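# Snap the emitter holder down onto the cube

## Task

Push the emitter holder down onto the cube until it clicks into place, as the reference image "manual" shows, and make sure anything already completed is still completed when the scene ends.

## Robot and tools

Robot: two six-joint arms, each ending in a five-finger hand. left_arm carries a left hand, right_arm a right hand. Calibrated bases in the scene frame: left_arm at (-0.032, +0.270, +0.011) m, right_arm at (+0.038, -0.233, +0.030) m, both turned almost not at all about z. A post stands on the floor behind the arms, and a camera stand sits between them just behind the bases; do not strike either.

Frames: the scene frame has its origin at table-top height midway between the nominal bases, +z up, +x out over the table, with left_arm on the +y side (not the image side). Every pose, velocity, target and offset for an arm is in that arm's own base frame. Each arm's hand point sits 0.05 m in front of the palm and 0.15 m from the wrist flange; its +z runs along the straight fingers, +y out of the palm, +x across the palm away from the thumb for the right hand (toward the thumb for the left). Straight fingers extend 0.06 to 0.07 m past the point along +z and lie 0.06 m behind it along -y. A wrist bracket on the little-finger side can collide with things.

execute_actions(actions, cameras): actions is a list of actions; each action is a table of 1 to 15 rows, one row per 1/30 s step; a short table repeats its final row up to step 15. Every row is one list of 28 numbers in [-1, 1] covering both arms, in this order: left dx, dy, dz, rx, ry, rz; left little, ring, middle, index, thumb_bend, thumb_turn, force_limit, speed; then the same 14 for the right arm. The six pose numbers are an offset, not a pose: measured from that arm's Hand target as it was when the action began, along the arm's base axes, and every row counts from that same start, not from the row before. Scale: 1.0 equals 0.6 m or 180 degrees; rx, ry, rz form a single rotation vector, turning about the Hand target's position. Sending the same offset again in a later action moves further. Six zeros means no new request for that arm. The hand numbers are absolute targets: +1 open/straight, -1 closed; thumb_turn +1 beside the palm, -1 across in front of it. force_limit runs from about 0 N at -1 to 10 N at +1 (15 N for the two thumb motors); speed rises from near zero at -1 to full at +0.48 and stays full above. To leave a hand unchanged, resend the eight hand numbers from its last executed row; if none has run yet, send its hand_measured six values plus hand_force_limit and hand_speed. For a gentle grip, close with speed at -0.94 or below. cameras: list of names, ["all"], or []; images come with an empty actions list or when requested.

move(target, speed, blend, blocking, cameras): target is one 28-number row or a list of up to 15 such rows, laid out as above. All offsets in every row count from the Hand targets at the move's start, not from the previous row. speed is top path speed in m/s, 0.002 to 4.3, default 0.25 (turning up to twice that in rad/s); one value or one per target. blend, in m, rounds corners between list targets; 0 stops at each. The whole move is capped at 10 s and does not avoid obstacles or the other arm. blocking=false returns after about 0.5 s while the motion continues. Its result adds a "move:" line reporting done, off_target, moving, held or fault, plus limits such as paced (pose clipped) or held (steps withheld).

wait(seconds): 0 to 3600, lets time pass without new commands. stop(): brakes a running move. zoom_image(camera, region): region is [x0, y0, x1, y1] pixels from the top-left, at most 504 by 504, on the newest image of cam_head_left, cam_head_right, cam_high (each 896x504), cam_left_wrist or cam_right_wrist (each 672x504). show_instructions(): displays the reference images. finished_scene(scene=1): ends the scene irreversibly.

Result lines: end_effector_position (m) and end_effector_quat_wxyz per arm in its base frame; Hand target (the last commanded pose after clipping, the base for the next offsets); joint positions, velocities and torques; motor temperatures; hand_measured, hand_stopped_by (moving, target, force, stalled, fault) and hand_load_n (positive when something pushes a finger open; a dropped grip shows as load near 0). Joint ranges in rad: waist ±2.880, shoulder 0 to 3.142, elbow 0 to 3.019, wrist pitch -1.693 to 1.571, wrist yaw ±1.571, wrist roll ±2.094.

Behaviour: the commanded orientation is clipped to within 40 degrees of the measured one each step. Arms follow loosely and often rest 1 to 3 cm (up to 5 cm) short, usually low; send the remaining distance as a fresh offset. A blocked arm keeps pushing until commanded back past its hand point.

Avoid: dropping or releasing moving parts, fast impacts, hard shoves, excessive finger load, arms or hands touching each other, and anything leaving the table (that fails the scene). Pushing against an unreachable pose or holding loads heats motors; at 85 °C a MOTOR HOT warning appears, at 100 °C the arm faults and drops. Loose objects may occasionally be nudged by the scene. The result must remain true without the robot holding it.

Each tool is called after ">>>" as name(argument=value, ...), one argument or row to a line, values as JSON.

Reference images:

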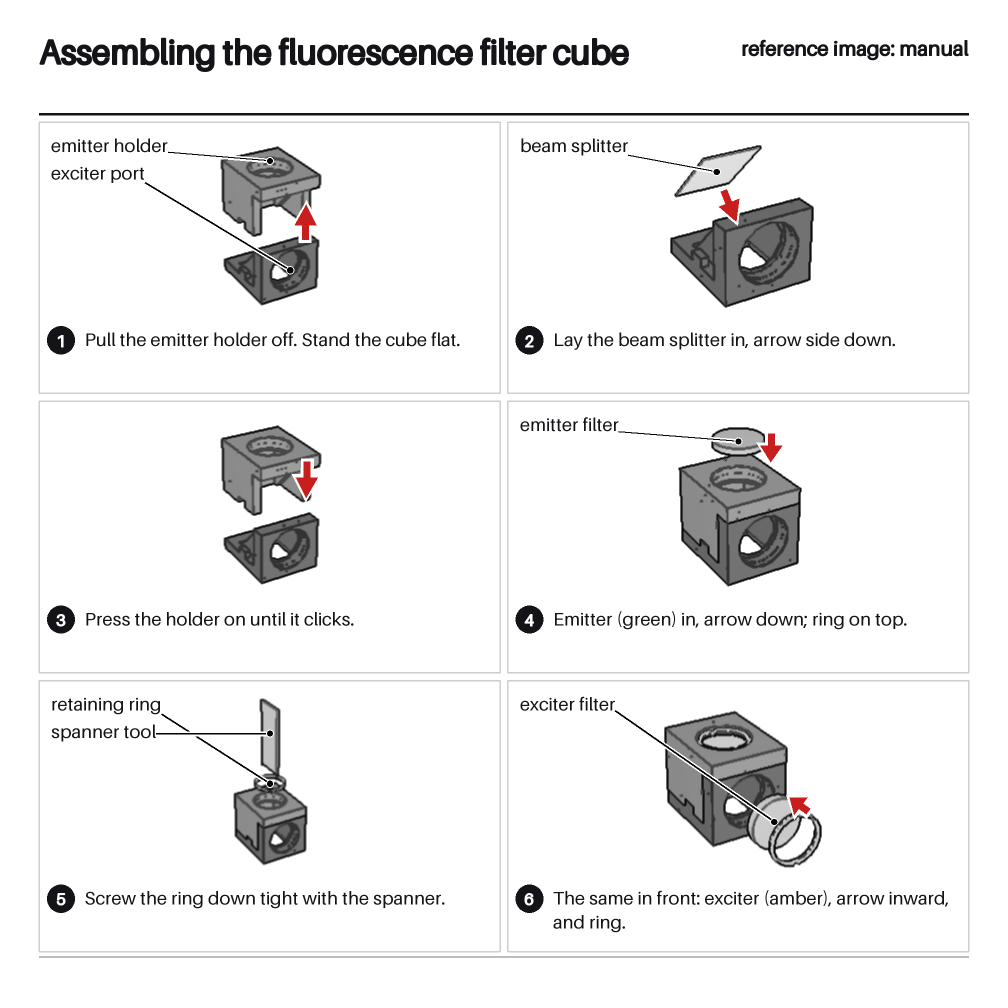

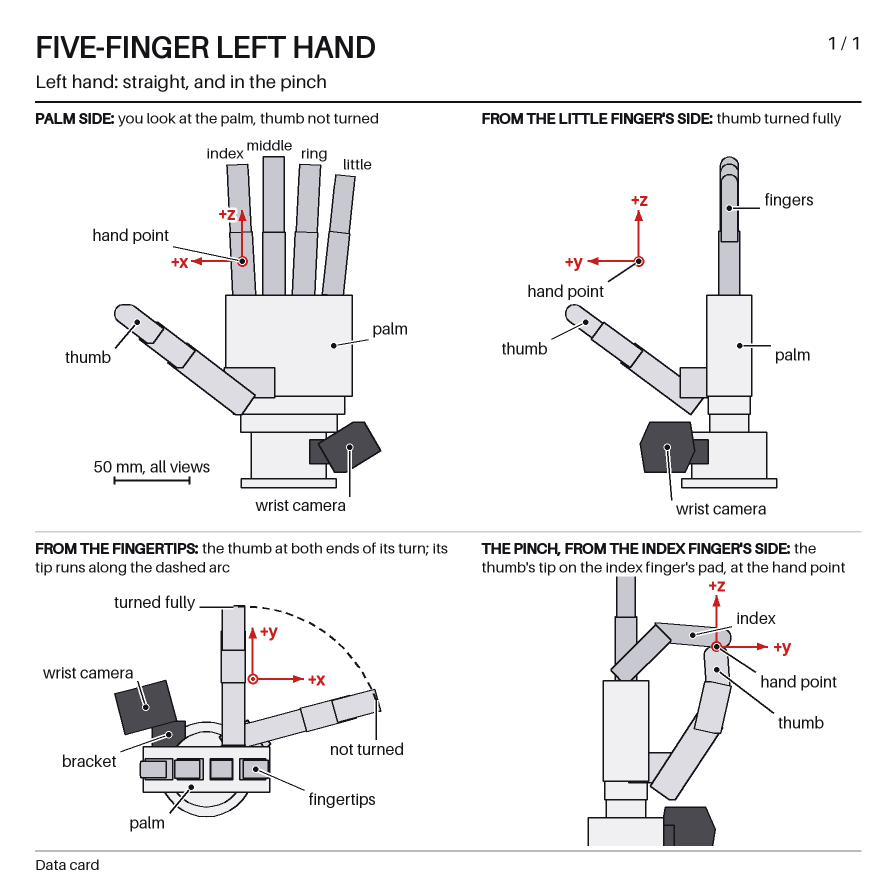

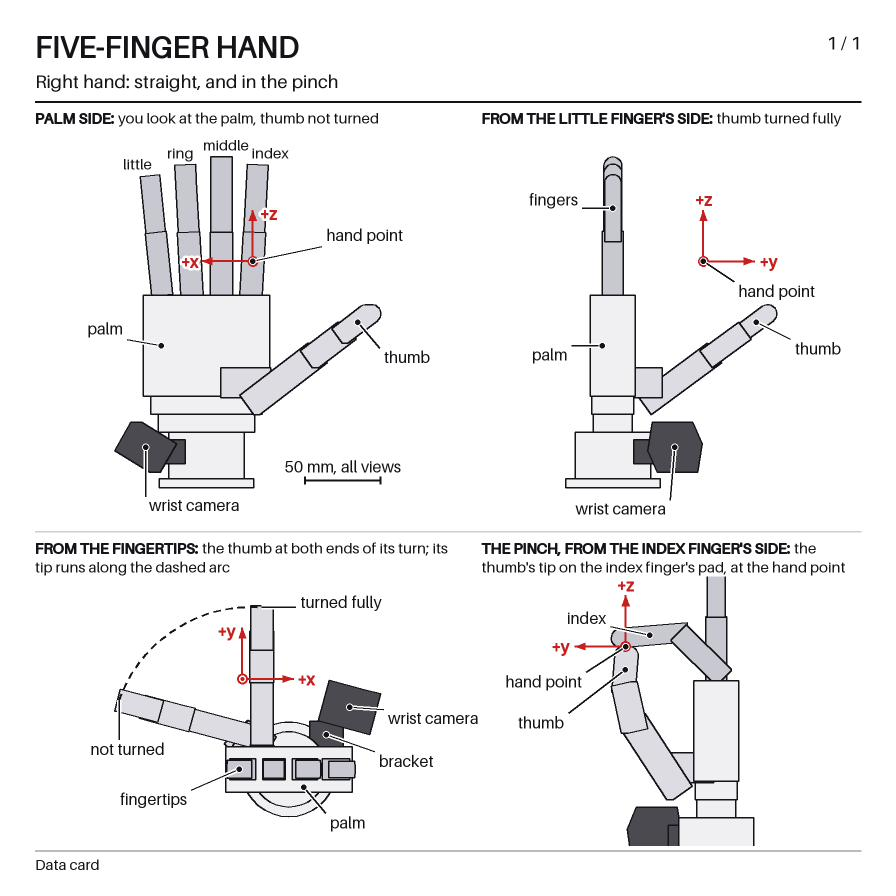

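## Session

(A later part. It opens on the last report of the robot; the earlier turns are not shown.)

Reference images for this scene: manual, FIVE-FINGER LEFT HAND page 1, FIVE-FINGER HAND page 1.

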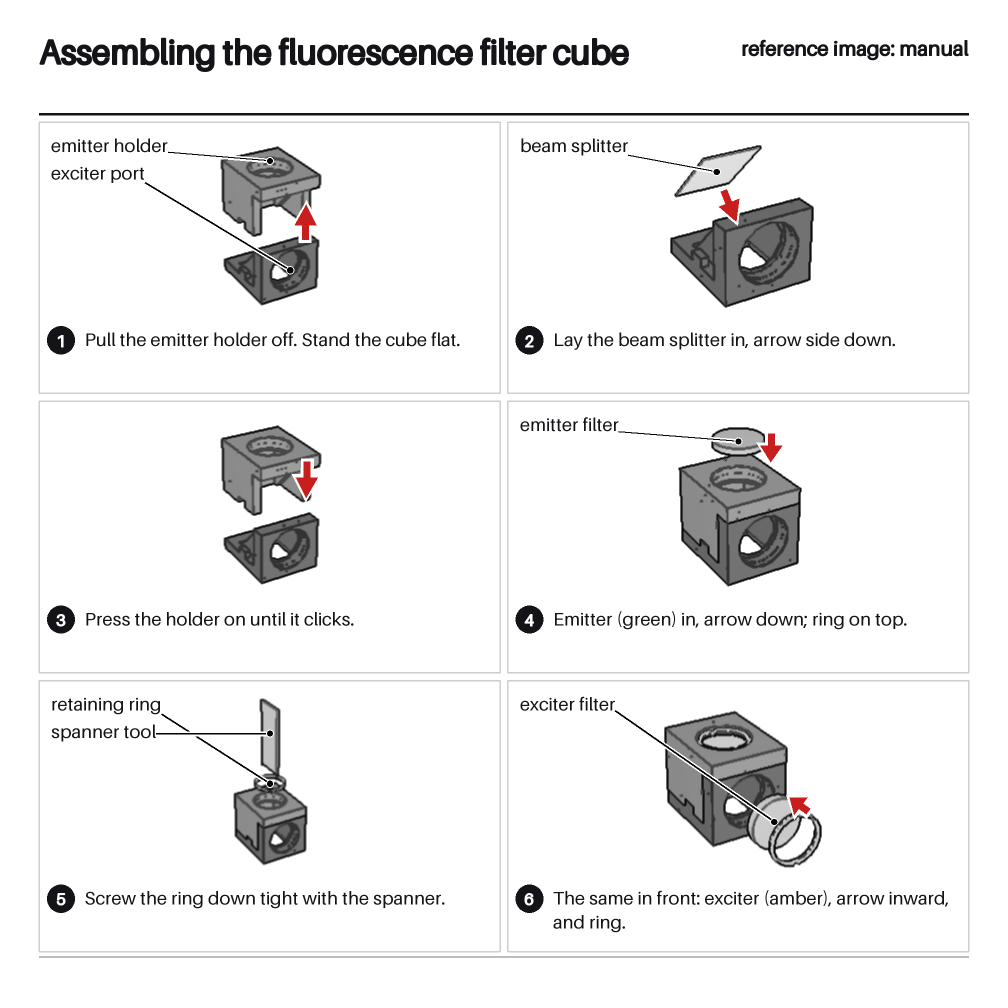

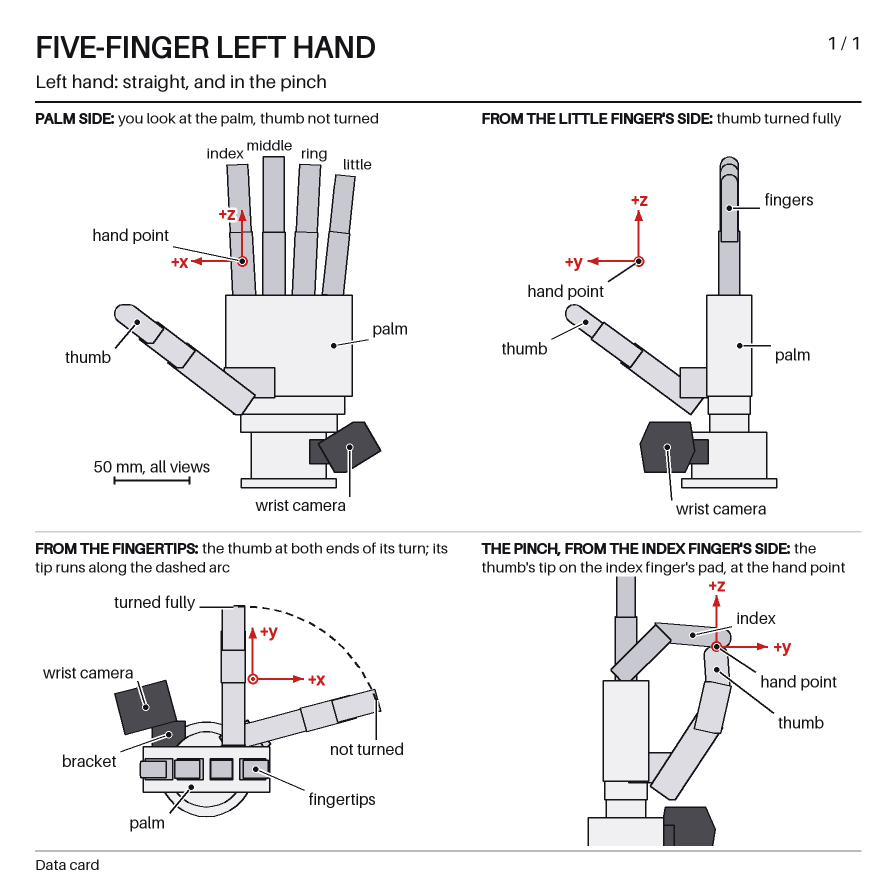

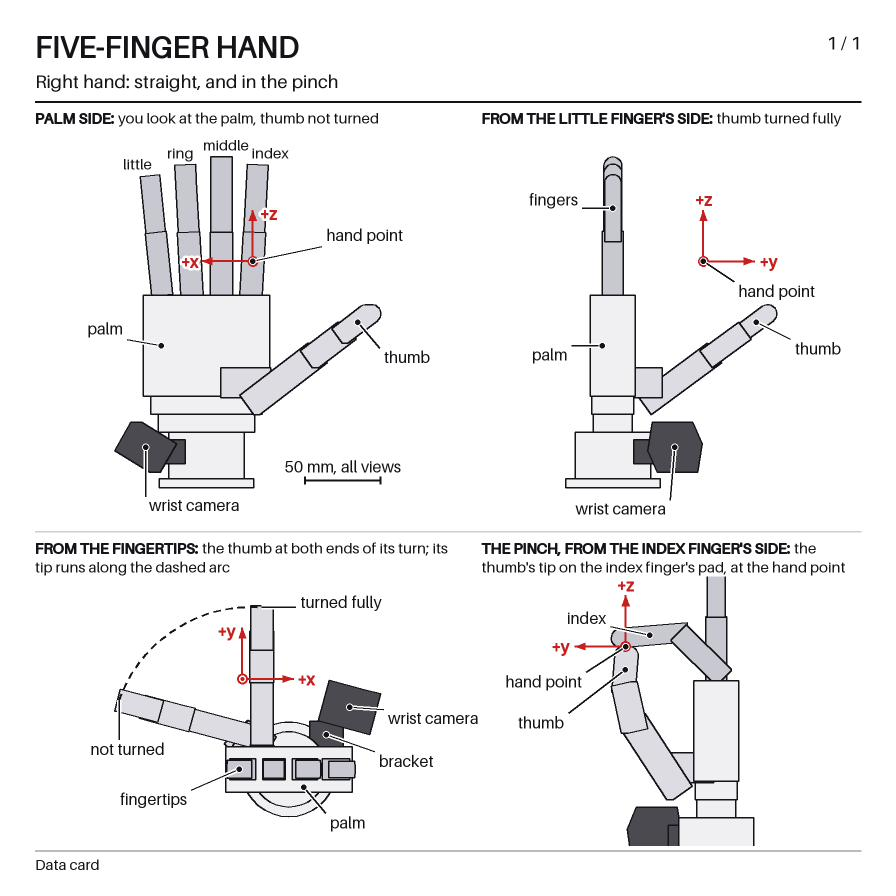

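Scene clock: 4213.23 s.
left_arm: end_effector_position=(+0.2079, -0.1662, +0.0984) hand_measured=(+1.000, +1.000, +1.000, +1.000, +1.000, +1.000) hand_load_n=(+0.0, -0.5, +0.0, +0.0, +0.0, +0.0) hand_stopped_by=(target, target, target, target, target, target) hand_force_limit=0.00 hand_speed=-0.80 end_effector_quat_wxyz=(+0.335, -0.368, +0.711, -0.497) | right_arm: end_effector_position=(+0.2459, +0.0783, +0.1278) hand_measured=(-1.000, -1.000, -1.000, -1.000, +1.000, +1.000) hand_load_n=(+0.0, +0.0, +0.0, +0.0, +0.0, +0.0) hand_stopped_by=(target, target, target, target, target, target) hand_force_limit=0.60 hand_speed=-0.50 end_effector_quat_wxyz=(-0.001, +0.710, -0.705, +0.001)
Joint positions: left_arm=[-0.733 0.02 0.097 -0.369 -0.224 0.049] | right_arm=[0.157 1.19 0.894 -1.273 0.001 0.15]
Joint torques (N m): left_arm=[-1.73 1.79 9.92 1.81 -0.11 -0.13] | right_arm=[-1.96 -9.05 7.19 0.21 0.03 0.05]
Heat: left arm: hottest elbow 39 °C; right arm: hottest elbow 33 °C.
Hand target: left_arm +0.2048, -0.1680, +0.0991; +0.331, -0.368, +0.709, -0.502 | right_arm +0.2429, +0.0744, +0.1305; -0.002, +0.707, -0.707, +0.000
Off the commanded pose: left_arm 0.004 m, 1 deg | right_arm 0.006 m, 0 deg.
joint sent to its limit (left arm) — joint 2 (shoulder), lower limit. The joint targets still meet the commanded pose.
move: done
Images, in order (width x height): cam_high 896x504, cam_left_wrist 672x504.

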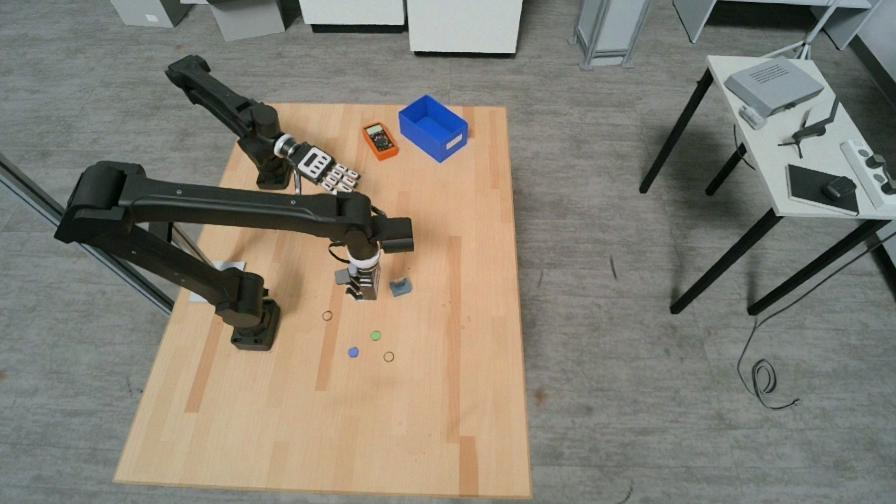

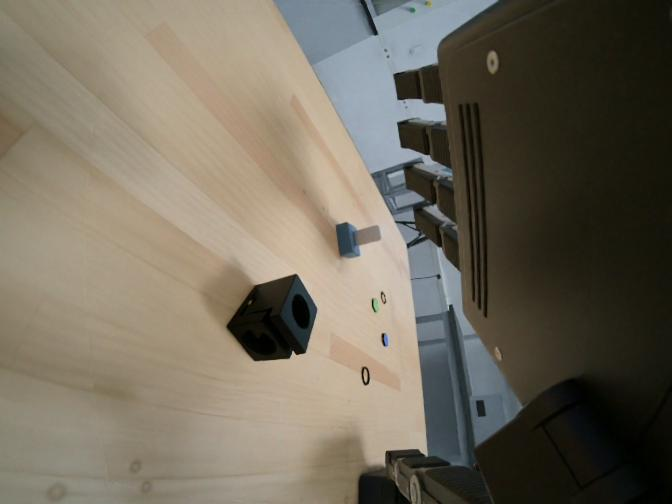

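>>> move(
  target=[0.0,-0.12,0.13,0,0,0,1,1,1,1,1,1,0,-0.8,0,0,0,0,0,0,-1,-1,-1,-1,1,1,0.6,-0.5],
  speed=0.12,
  cameras=["cam_left_wrist"],
)

Scene clock: 4254.73 s.
left_arm: end_effector_position=(+0.2013, -0.2278, +0.1503) hand_measured=(+1.000, +1.000, +1.000, +1.000, +1.000, +1.000) hand_load_n=(+0.0, +0.0, +0.0, +0.0, +0.0, +0.0) hand_stopped_by=(target, target, target, target, target, target) hand_force_limit=0.00 hand_speed=-0.80 end_effector_quat_wxyz=(+0.335, -0.365, +0.725, -0.479) | right_arm: end_effector_position=(+0.2459, +0.0783, +0.1278) hand_measured=(-1.000, -1.000, -1.000, -1.000, +1.000, +1.000) hand_load_n=(+0.0, +0.0, +0.0, +0.0, +0.0, +0.0) hand_stopped_by=(target, target, target, target, target, target) hand_force_limit=0.60 hand_speed=-0.50 end_effector_quat_wxyz=(-0.001, +0.710, -0.705, +0.001)
Joint positions: left_arm=[-1.093 0.395 0.293 -0.282 -0.564 -0.068] | right_arm=[0.157 1.19 0.894 -1.273 0.001 0.15]
Joint torques (N m): left_arm=[-1.38 1.2 13.33 2.58 -0.19 -0.13] | right_arm=[-1.96 -9 7.19 0.24 0.04 0.05]
Heat: left arm: hottest elbow 41 °C; right arm: hottest elbow 32 °C.
Hand target: left_arm +0.2048, -0.2400, +0.1771; +0.331, -0.368, +0.709, -0.502 | right_arm +0.2429, +0.0744, +0.1305; -0.002, +0.707, -0.707, +0.000
Off the commanded pose: left_arm 0.030 m, 3 deg | right_arm 0.006 m, 0 deg.
move: off_target (left_arm)

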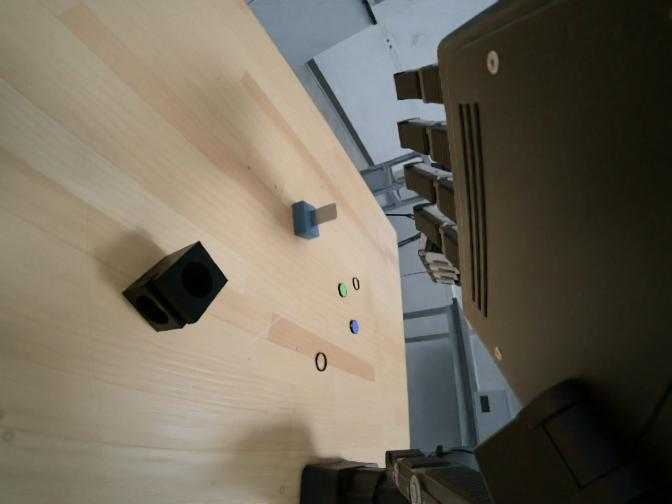

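>>> zoom_image(
  camera="cam_left_wrist",
  region=[120, 235, 230, 335],
)

Scaled by 4.582 from the camera's image (finer frame: 960x720).

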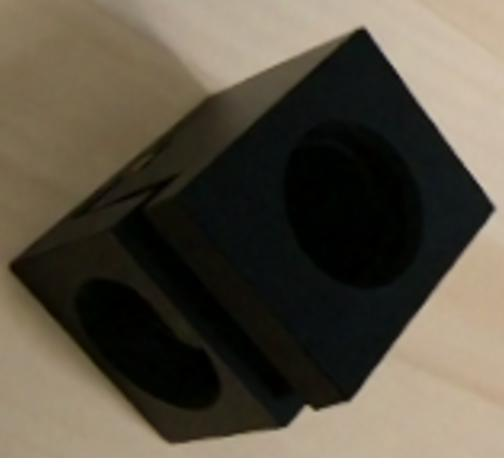

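>>> move(
  target=[0.095,0.30,-0.07,0,0,0,1,1,1,1,1,1,0,-0.8,0,0,0,0,0,0,-1,-1,-1,-1,1,1,0.6,-0.5],
  speed=0.15,
  cameras=["cam_left_wrist"],
)

Scene clock: 4267.83 s.
left_arm: end_effector_position=(+0.2587, -0.0641, +0.1340) hand_measured=(+1.000, +1.000, +1.000, +1.000, +1.000, +1.000) hand_load_n=(-0.5, +0.0, +0.0, +0.0, +0.0, +0.0) hand_stopped_by=(target, target, target, target, target, target) hand_force_limit=0.00 hand_speed=-0.80 end_effector_quat_wxyz=(+0.323, -0.371, +0.709, -0.505) | right_arm: end_effector_position=(+0.2459, +0.0783, +0.1278) hand_measured=(-1.000, -1.000, -1.000, -1.000, +1.000, +1.000) hand_load_n=(+0.0, +0.0, +0.0, +0.0, +0.0, +0.0) hand_stopped_by=(target, target, target, target, target, target) hand_force_limit=0.60 hand_speed=-0.50 end_effector_quat_wxyz=(-0.001, +0.710, -0.705, +0.001)
Joint positions: left_arm=[0.327 0.321 0.228 -0.325 0.803 0.396] | right_arm=[0.157 1.19 0.894 -1.273 0.001 0.15]
Joint torques (N m): left_arm=[0.09 1.96 9.7 2.43 0.41 0.11] | right_arm=[-1.96 -9 7.19 0.21 0.03 0.04]
Heat: left arm: hottest elbow 43 °C; right arm: hottest elbow 32 °C.
Hand target: left_arm +0.2618, -0.0600, +0.1350; +0.331, -0.368, +0.709, -0.502 | right_arm +0.2429, +0.0744, +0.1305; -0.002, +0.707, -0.707, +0.000
Off the commanded pose: left_arm 0.005 m, 1 deg | right_arm 0.006 m, 0 deg.
move: done

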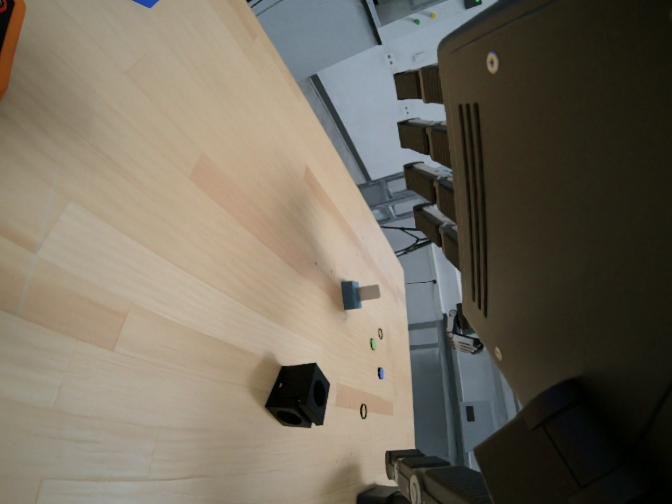

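>>> zoom_image(
  camera="cam_left_wrist",
  region=[255, 350, 345, 440],
)

Scaled by 5.600 from the camera's image (finer frame: 960x720).

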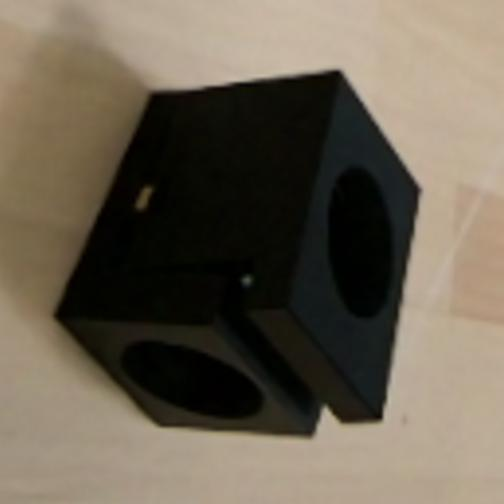

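>>> move(
  target=[
    [-0.087,-0.317,0.0,0,0,0.158,1,1,1,1,1,1,0,-0.8,0,0,0,0,0,0,-1,-1,-1,-1,1,1,0.6,-0.5],
  ],
  speed=0.12,
  cameras=["cam_left_wrist","cam_high"],
)

Scene clock: 4317.37 s.
left_arm: end_effector_position=(+0.2092, -0.2361, +0.1212) hand_measured=(+1.000, +1.000, +1.000, +1.000, +1.000, +1.000) hand_load_n=(+0.0, +0.0, +0.0, +0.0, +0.0, +0.0) hand_stopped_by=(target, target, target, target, target, target) hand_force_limit=0.00 hand_speed=-0.80 end_effector_quat_wxyz=(+0.452, -0.526, +0.603, -0.394) | right_arm: end_effector_position=(+0.2459, +0.0783, +0.1278) hand_measured=(-1.000, -1.000, -1.000, -1.000, +1.000, +1.000) hand_load_n=(+0.0, +0.0, +0.0, +0.0, +0.0, +0.0) hand_stopped_by=(target, target, target, target, target, target) hand_force_limit=0.60 hand_speed=-0.50 end_effector_quat_wxyz=(-0.001, +0.710, -0.705, +0.001)
Joint positions: left_arm=[-1.381 0.883 0.43 -0.543 -1.23 -0.833] | right_arm=[0.157 1.19 0.894 -1.273 0.001 0.15]
Joint torques (N m): left_arm=[-1.44 -1.9 11.36 0.81 -0.75 -0.15] | right_arm=[-1.96 -9 7.19 0.21 0.04 0.05]
Heat: left arm: hottest elbow 39 °C; right arm: hottest elbow 32 °C.
Hand target: left_arm +0.2095, -0.2502, +0.1351; +0.444, -0.531, +0.597, -0.406 | right_arm +0.2429, +0.0744, +0.1305; -0.002, +0.707, -0.707, +0.000
Off the commanded pose: left_arm 0.020 m, 2 deg | right_arm 0.006 m, 0 deg.
move: off_target (left_arm)
Images, in order (width x height): cam_high 896x504, cam_left_wrist 672x504.

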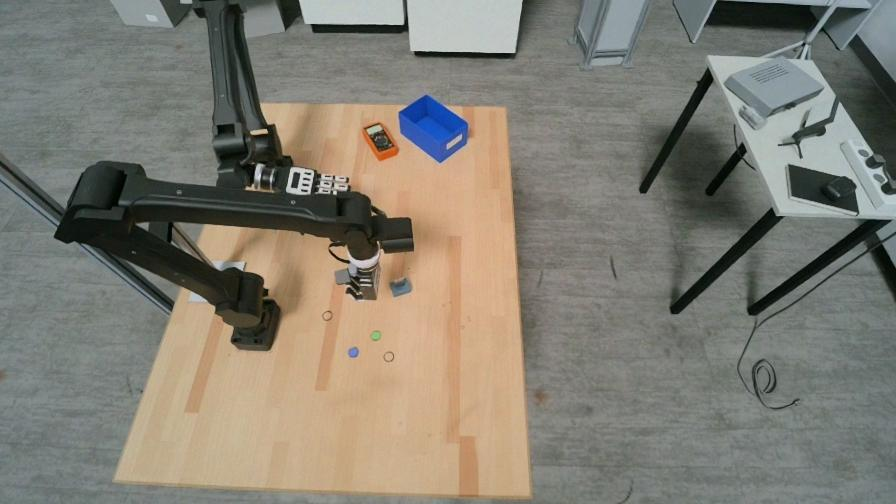

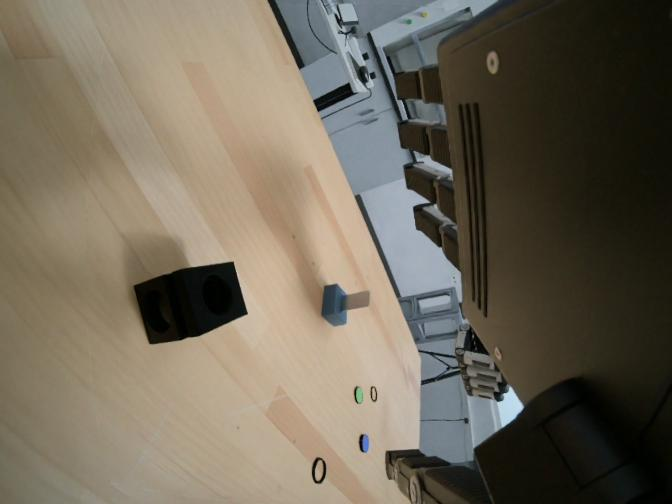

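Nearly face-on. Now lower and zoom.

>>> move(
  target=[
    [0,0.0,-0.08,0,0,0.0,1,1,1,1,1,1,0,-0.8,0,0,0,0,0,0,-1,-1,-1,-1,1,1,0.6,-0.5],
  ],
  speed=0.1,
  cameras=["cam_left_wrist"],
)

>>> zoom_image(
  camera="cam_left_wrist",
  region=[125, 240, 265, 345],
)

Scene clock: 4324.57 s.
left_arm: end_effector_position=(+0.2116, -0.2514, +0.0928) hand_measured=(+1.000, +1.000, +1.000, +1.000, +1.000, +1.000) hand_load_n=(+0.0, +0.0, +0.0, +0.0, +0.0, -0.5) hand_stopped_by=(target, target, target, target, target, target) hand_force_limit=0.00 hand_speed=-0.80 end_effector_quat_wxyz=(+0.444, -0.535, +0.592, -0.407) | right_arm: end_effector_position=(+0.2459, +0.0783, +0.1278) hand_measured=(-1.000, -1.000, -1.000, -1.000, +1.000, +1.000) hand_load_n=(+0.0, +0.0, +0.0, +0.0, +0.0, +0.0) hand_stopped_by=(target, target, target, target, target, target) hand_force_limit=0.60 hand_speed=-0.50 end_effector_quat_wxyz=(-0.001, +0.710, -0.705, +0.001)
Joint positions: left_arm=[-1.383 0.997 0.39 -0.365 -1.232 -0.852] | right_arm=[0.157 1.19 0.894 -1.273 0.001 0.15]
Joint torques (N m): left_arm=[-1.44 -2.78 6.84 1.69 -0.7 0.04] | right_arm=[-2.02 -8.94 7.19 0.2 0.04 0.05]
Heat: left arm: hottest elbow 39 °C; right arm: hottest elbow 32 °C.
Hand target: left_arm +0.2095, -0.2502, +0.0870; +0.444, -0.531, +0.597, -0.406 | right_arm +0.2429, +0.0744, +0.1305; -0.002, +0.707, -0.707, +0.000
Off the commanded pose: left_arm 0.006 m, 1 deg | right_arm 0.006 m, 0 deg.
move: done

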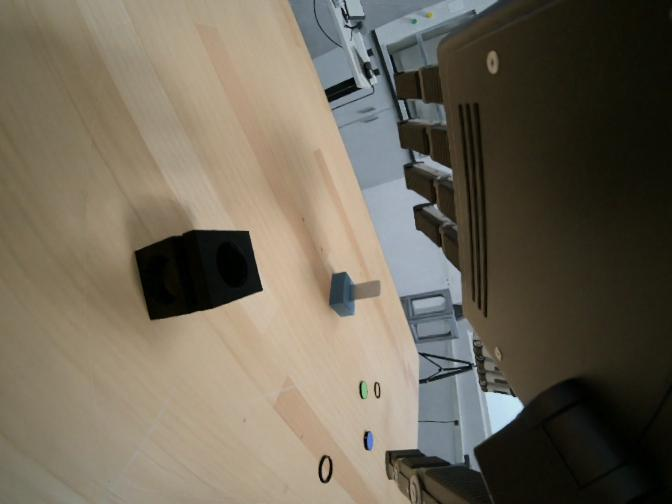

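Scaled by 3.600 from the camera's image (finer frame: 960x720).

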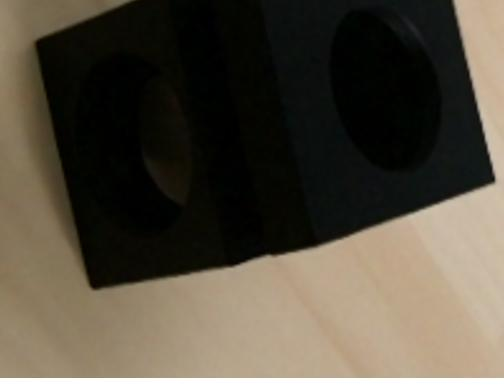

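>>> zoom_image(
  camera="cam_left_wrist",
  region=[125, 220, 275, 330],
)

>>> zoom_image(
  camera="cam_left_wrist",
  region=[140, 240, 200, 300],
)

Scaled by 3.360 from the camera's image (finer frame: 960x720).

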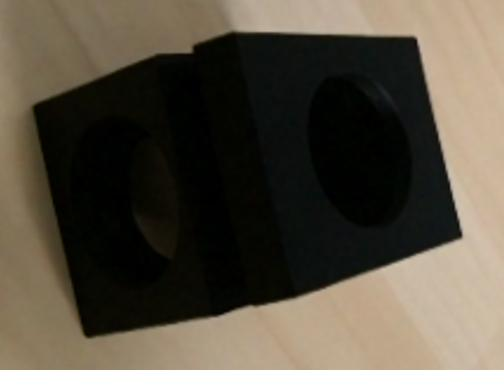

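Scaled by 8.400 from the camera's image (finer frame: 960x720).

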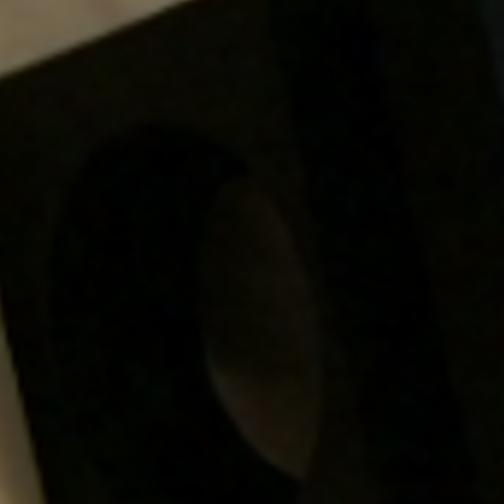

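>>> move(
  target=[
    [0,0.08,0.1,0,0,0.0,1,1,1,1,1,1,0,-0.8,0,0,0,0,0,0,-1,-1,-1,-1,1,1,0.6,-0.5],
    [0.087,0.317,0.08,0,0,-0.158,1,1,1,1,1,1,0,-0.8,0,0,0,0,0,0,-1,-1,-1,-1,1,1,0.6,-0.5],
  ],
  speed=0.2,
  blend=[0.03,0],
  cameras=["cam_left_wrist"],
)

Scene clock: 4335.60 s.
left_arm: end_effector_position=(+0.2527, -0.0659, +0.1178) hand_measured=(+1.000, +1.000, +1.000, +1.000, +1.000, +1.000) hand_load_n=(+0.0, +0.0, +0.0, +0.0, +0.0, +0.0) hand_stopped_by=(target, target, target, target, target, target) hand_force_limit=0.00 hand_speed=-0.80 end_effector_quat_wxyz=(+0.311, -0.380, +0.712, -0.503) | right_arm: end_effector_position=(+0.2459, +0.0783, +0.1278) hand_measured=(-1.000, -1.000, -1.000, -1.000, +1.000, +1.000) hand_load_n=(+0.0, +0.0, +0.0, +0.0, +0.0, +0.0) hand_stopped_by=(target, target, target, target, target, target) hand_force_limit=0.60 hand_speed=-0.50 end_effector_quat_wxyz=(-0.001, +0.710, -0.705, +0.001)
Joint positions: left_arm=[0.328 0.317 0.197 -0.329 0.803 0.396] | right_arm=[0.157 1.19 0.894 -1.273 0.001 0.15]
Joint torques (N m): left_arm=[0.15 2.2 12.15 2.47 0.43 0.12] | right_arm=[-1.96 -8.94 7.2 0.23 0.03 0.05]
Heat: left arm: hottest elbow 39 °C; right arm: hottest elbow 32 °C.
Hand target: left_arm +0.2618, -0.0599, +0.1351; +0.331, -0.368, +0.709, -0.502 | right_arm +0.2429, +0.0744, +0.1305; -0.002, +0.707, -0.707, +0.000
Off the commanded pose: left_arm 0.020 m, 3 deg | right_arm 0.006 m, 0 deg.
move: off_target (left_arm)

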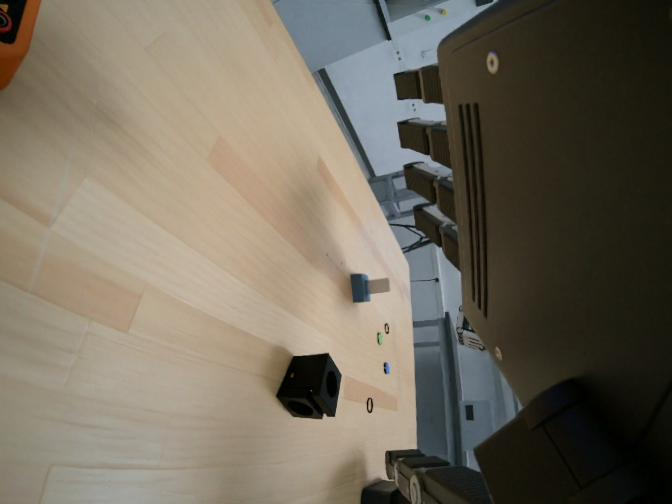

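>>> move(
  target=[
    [0,0,0,0,0,0,1,1,1,1,1,1,0,-0.8,-0.187,0.234,0,0,0,0.35,-1,-1,-1,-1,1,1,0.6,-0.5],
  ],
  speed=0.15,
  cameras=["all"],
)

Scene clock: 4341.40 s.
left_arm: end_effector_position=(+0.2527, -0.0659, +0.1178) hand_measured=(+1.000, +1.000, +1.000, +1.000, +1.000, +1.000) hand_load_n=(+0.0, -0.5, +0.0, +0.5, +0.0, +0.0) hand_stopped_by=(target, target, target, target, target, target) hand_force_limit=0.00 hand_speed=-0.80 end_effector_quat_wxyz=(+0.311, -0.379, +0.712, -0.503) | right_arm: end_effector_position=(+0.1237, +0.2005, +0.1204) hand_measured=(-1.000, -1.000, -1.000, -1.000, +1.000, +1.000) hand_load_n=(+0.0, +0.0, +0.0, +0.0, +0.0, +0.0) hand_stopped_by=(target, target, target, target, target, target) hand_force_limit=0.60 hand_speed=-0.50 end_effector_quat_wxyz=(+0.015, +0.970, -0.243, -0.007)
Joint positions: left_arm=[0.328 0.317 0.197 -0.329 0.804 0.397] | right_arm=[0.928 1.194 0.87 -1.281 -0.001 -0.151]
Joint torques (N m): left_arm=[0.32 2.2 12.18 2.39 0.43 0.09] | right_arm=[0.44 -7.24 10.24 0.58 0.1 0.07]
Heat: left arm: hottest elbow 41 °C; right arm: hottest elbow 32 °C.
Hand target: left_arm +0.2617, -0.0600, +0.1351; +0.331, -0.368, +0.709, -0.502 | right_arm +0.1307, +0.2148, +0.1305; -0.001, +0.972, -0.233, -0.001
Off the commanded pose: left_arm 0.020 m, 3 deg | right_arm 0.019 m, 2 deg.
move: off_target (right_arm)

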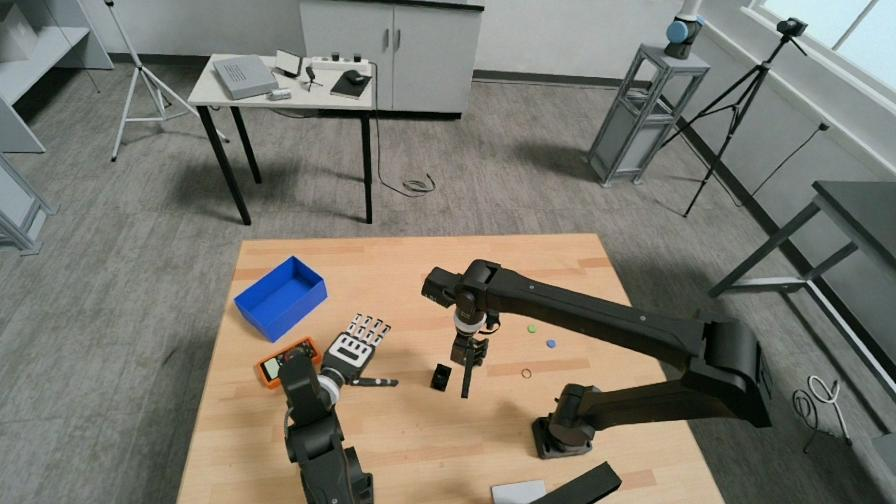

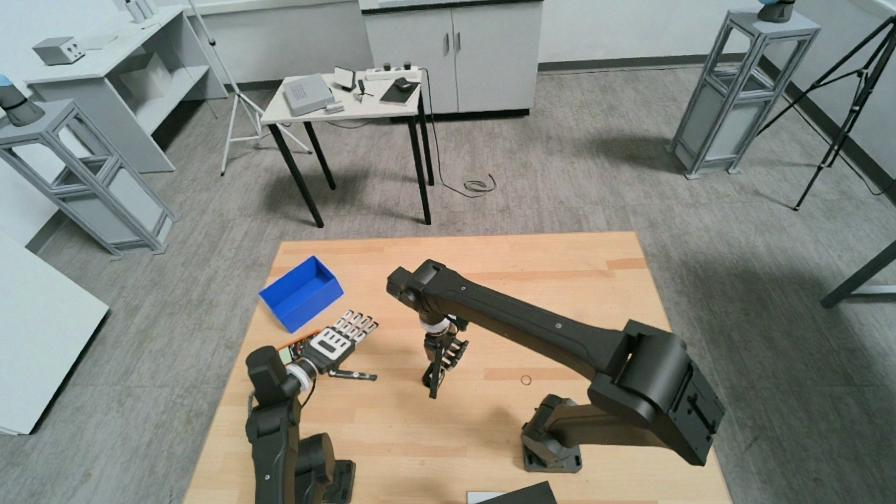

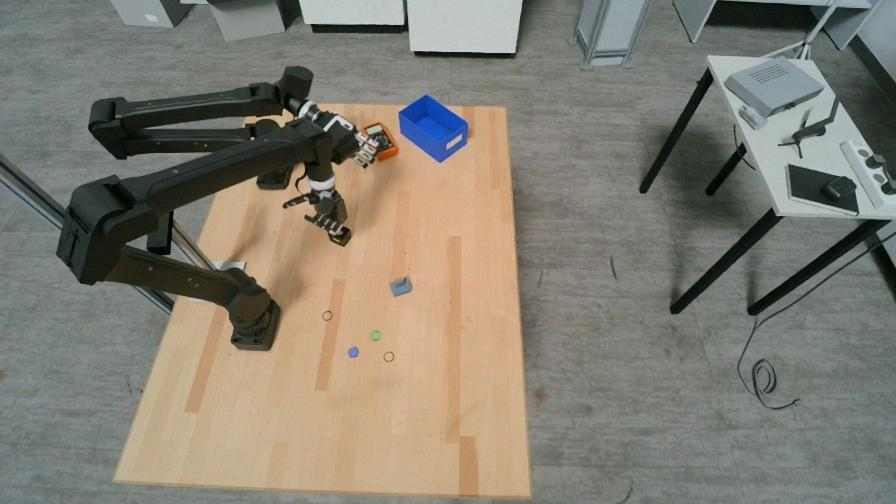

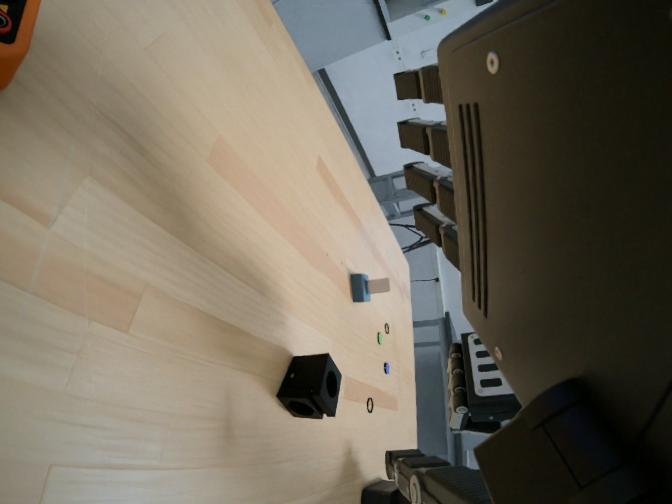

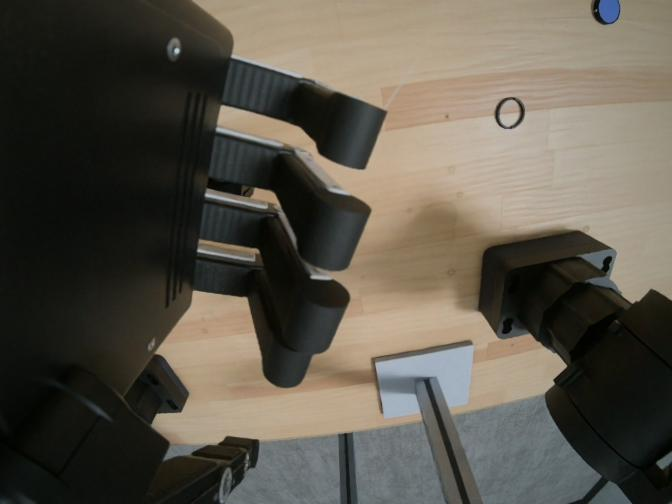

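>>> move(
  target=[
    [0,0,0,0,0,0,1,1,1,1,1,1,0,-0.8,0,0.012,-0.145,0,0,0,-1,-1,-1,-1,1,1,0.6,-0.5],
  ],
  speed=0.1,
  cameras=["cam_head_right","cam_head_left"],
)

>>> zoom_image(
  camera="cam_head_right",
  region=[390, 310, 490, 410],
)

>>> zoom_image(
  camera="cam_head_left",
  region=[400, 310, 500, 410],
)

Scene clock: 4345.83 s.
left_arm: end_effector_position=(+0.2527, -0.0659, +0.1178) hand_measured=(+1.000, +1.000, +1.000, +1.000, +1.000, +1.000) hand_load_n=(+0.0, +0.0, +0.0, +0.0, +0.0, +0.0) hand_stopped_by=(target, target, target, target, target, target) hand_force_limit=0.00 hand_speed=-0.80 end_effector_quat_wxyz=(+0.311, -0.379, +0.712, -0.503) | right_arm: end_effector_position=(+0.1337, +0.2183, +0.0459) hand_measured=(-1.000, -1.000, -1.000, -1.000, +1.000, +1.000) hand_load_n=(+0.0, +0.0, +0.0, +0.0, +0.0, +0.0) hand_stopped_by=(target, target, target, target, target, target) hand_force_limit=0.60 hand_speed=-0.50 end_effector_quat_wxyz=(+0.001, +0.971, -0.238, -0.001)
Joint positions: left_arm=[0.328 0.317 0.197 -0.329 0.804 0.397] | right_arm=[0.939 1.323 0.771 -1.021 -0.001 -0.152]
Joint torques (N m): left_arm=[0.26 2.26 12.18 2.45 0.44 0.1] | right_arm=[0.67 -8.47 6.41 0.9 0.1 0.17]
Heat: left arm: hottest elbow 42 °C; right arm: hottest elbow 33 °C.
Hand target: left_arm +0.2617, -0.0600, +0.1351; +0.331, -0.368, +0.709, -0.502 | right_arm +0.1307, +0.2218, +0.0434; -0.001, +0.972, -0.233, -0.001
Off the commanded pose: left_arm 0.020 m, 3 deg | right_arm 0.005 m, 1 deg.
move: done
Images, in order (width x height): cam_head_left 896x504, cam_head_right 896x504.

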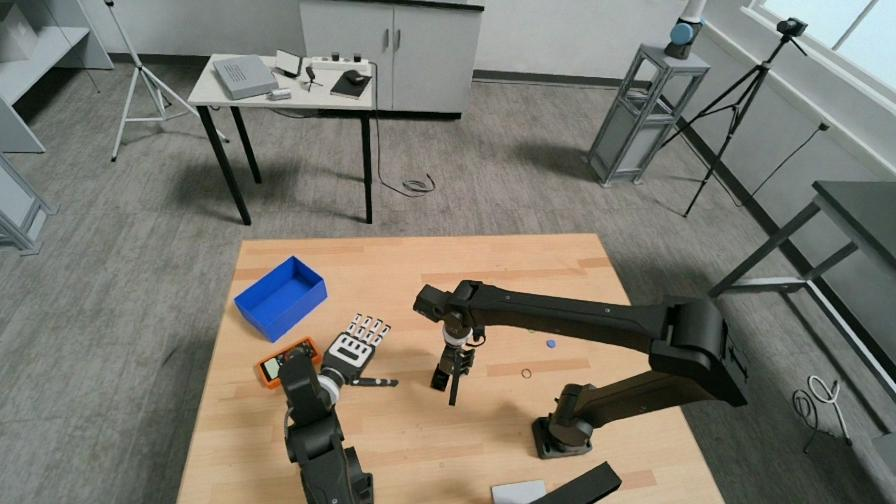

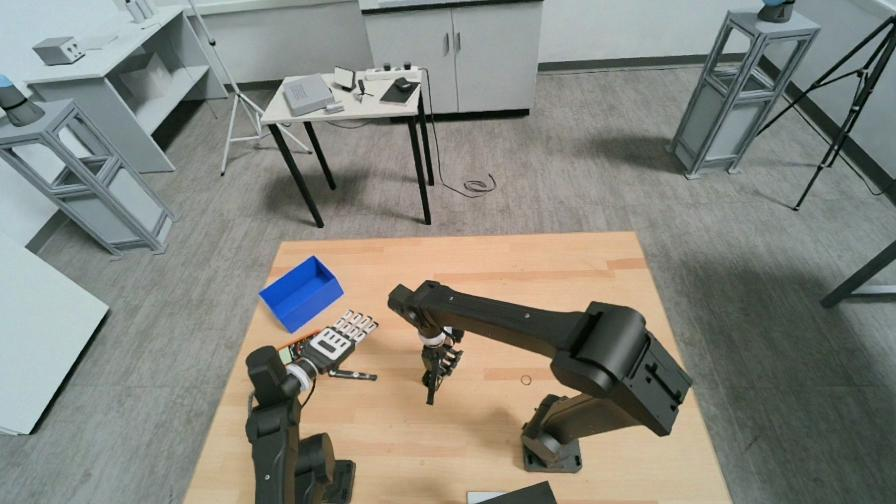

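Scaled by 5.040.

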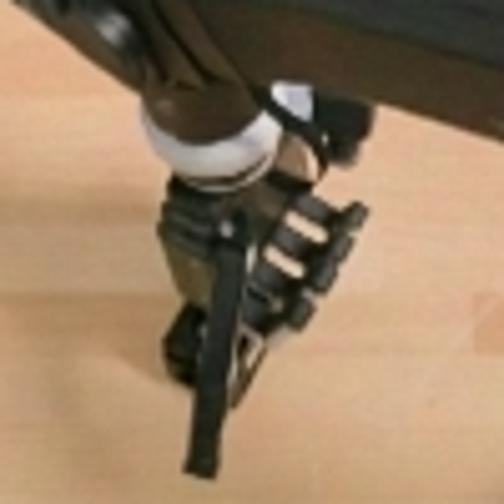

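Scaled by 5.040.

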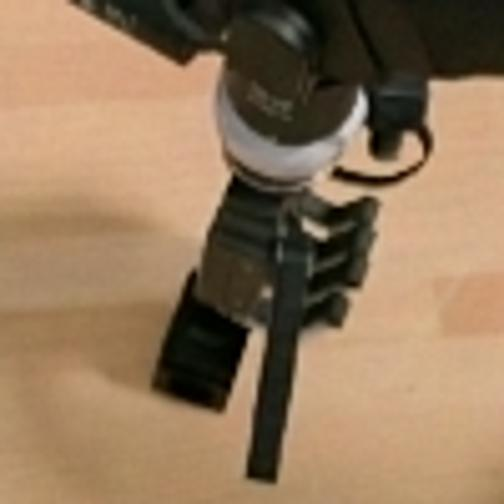

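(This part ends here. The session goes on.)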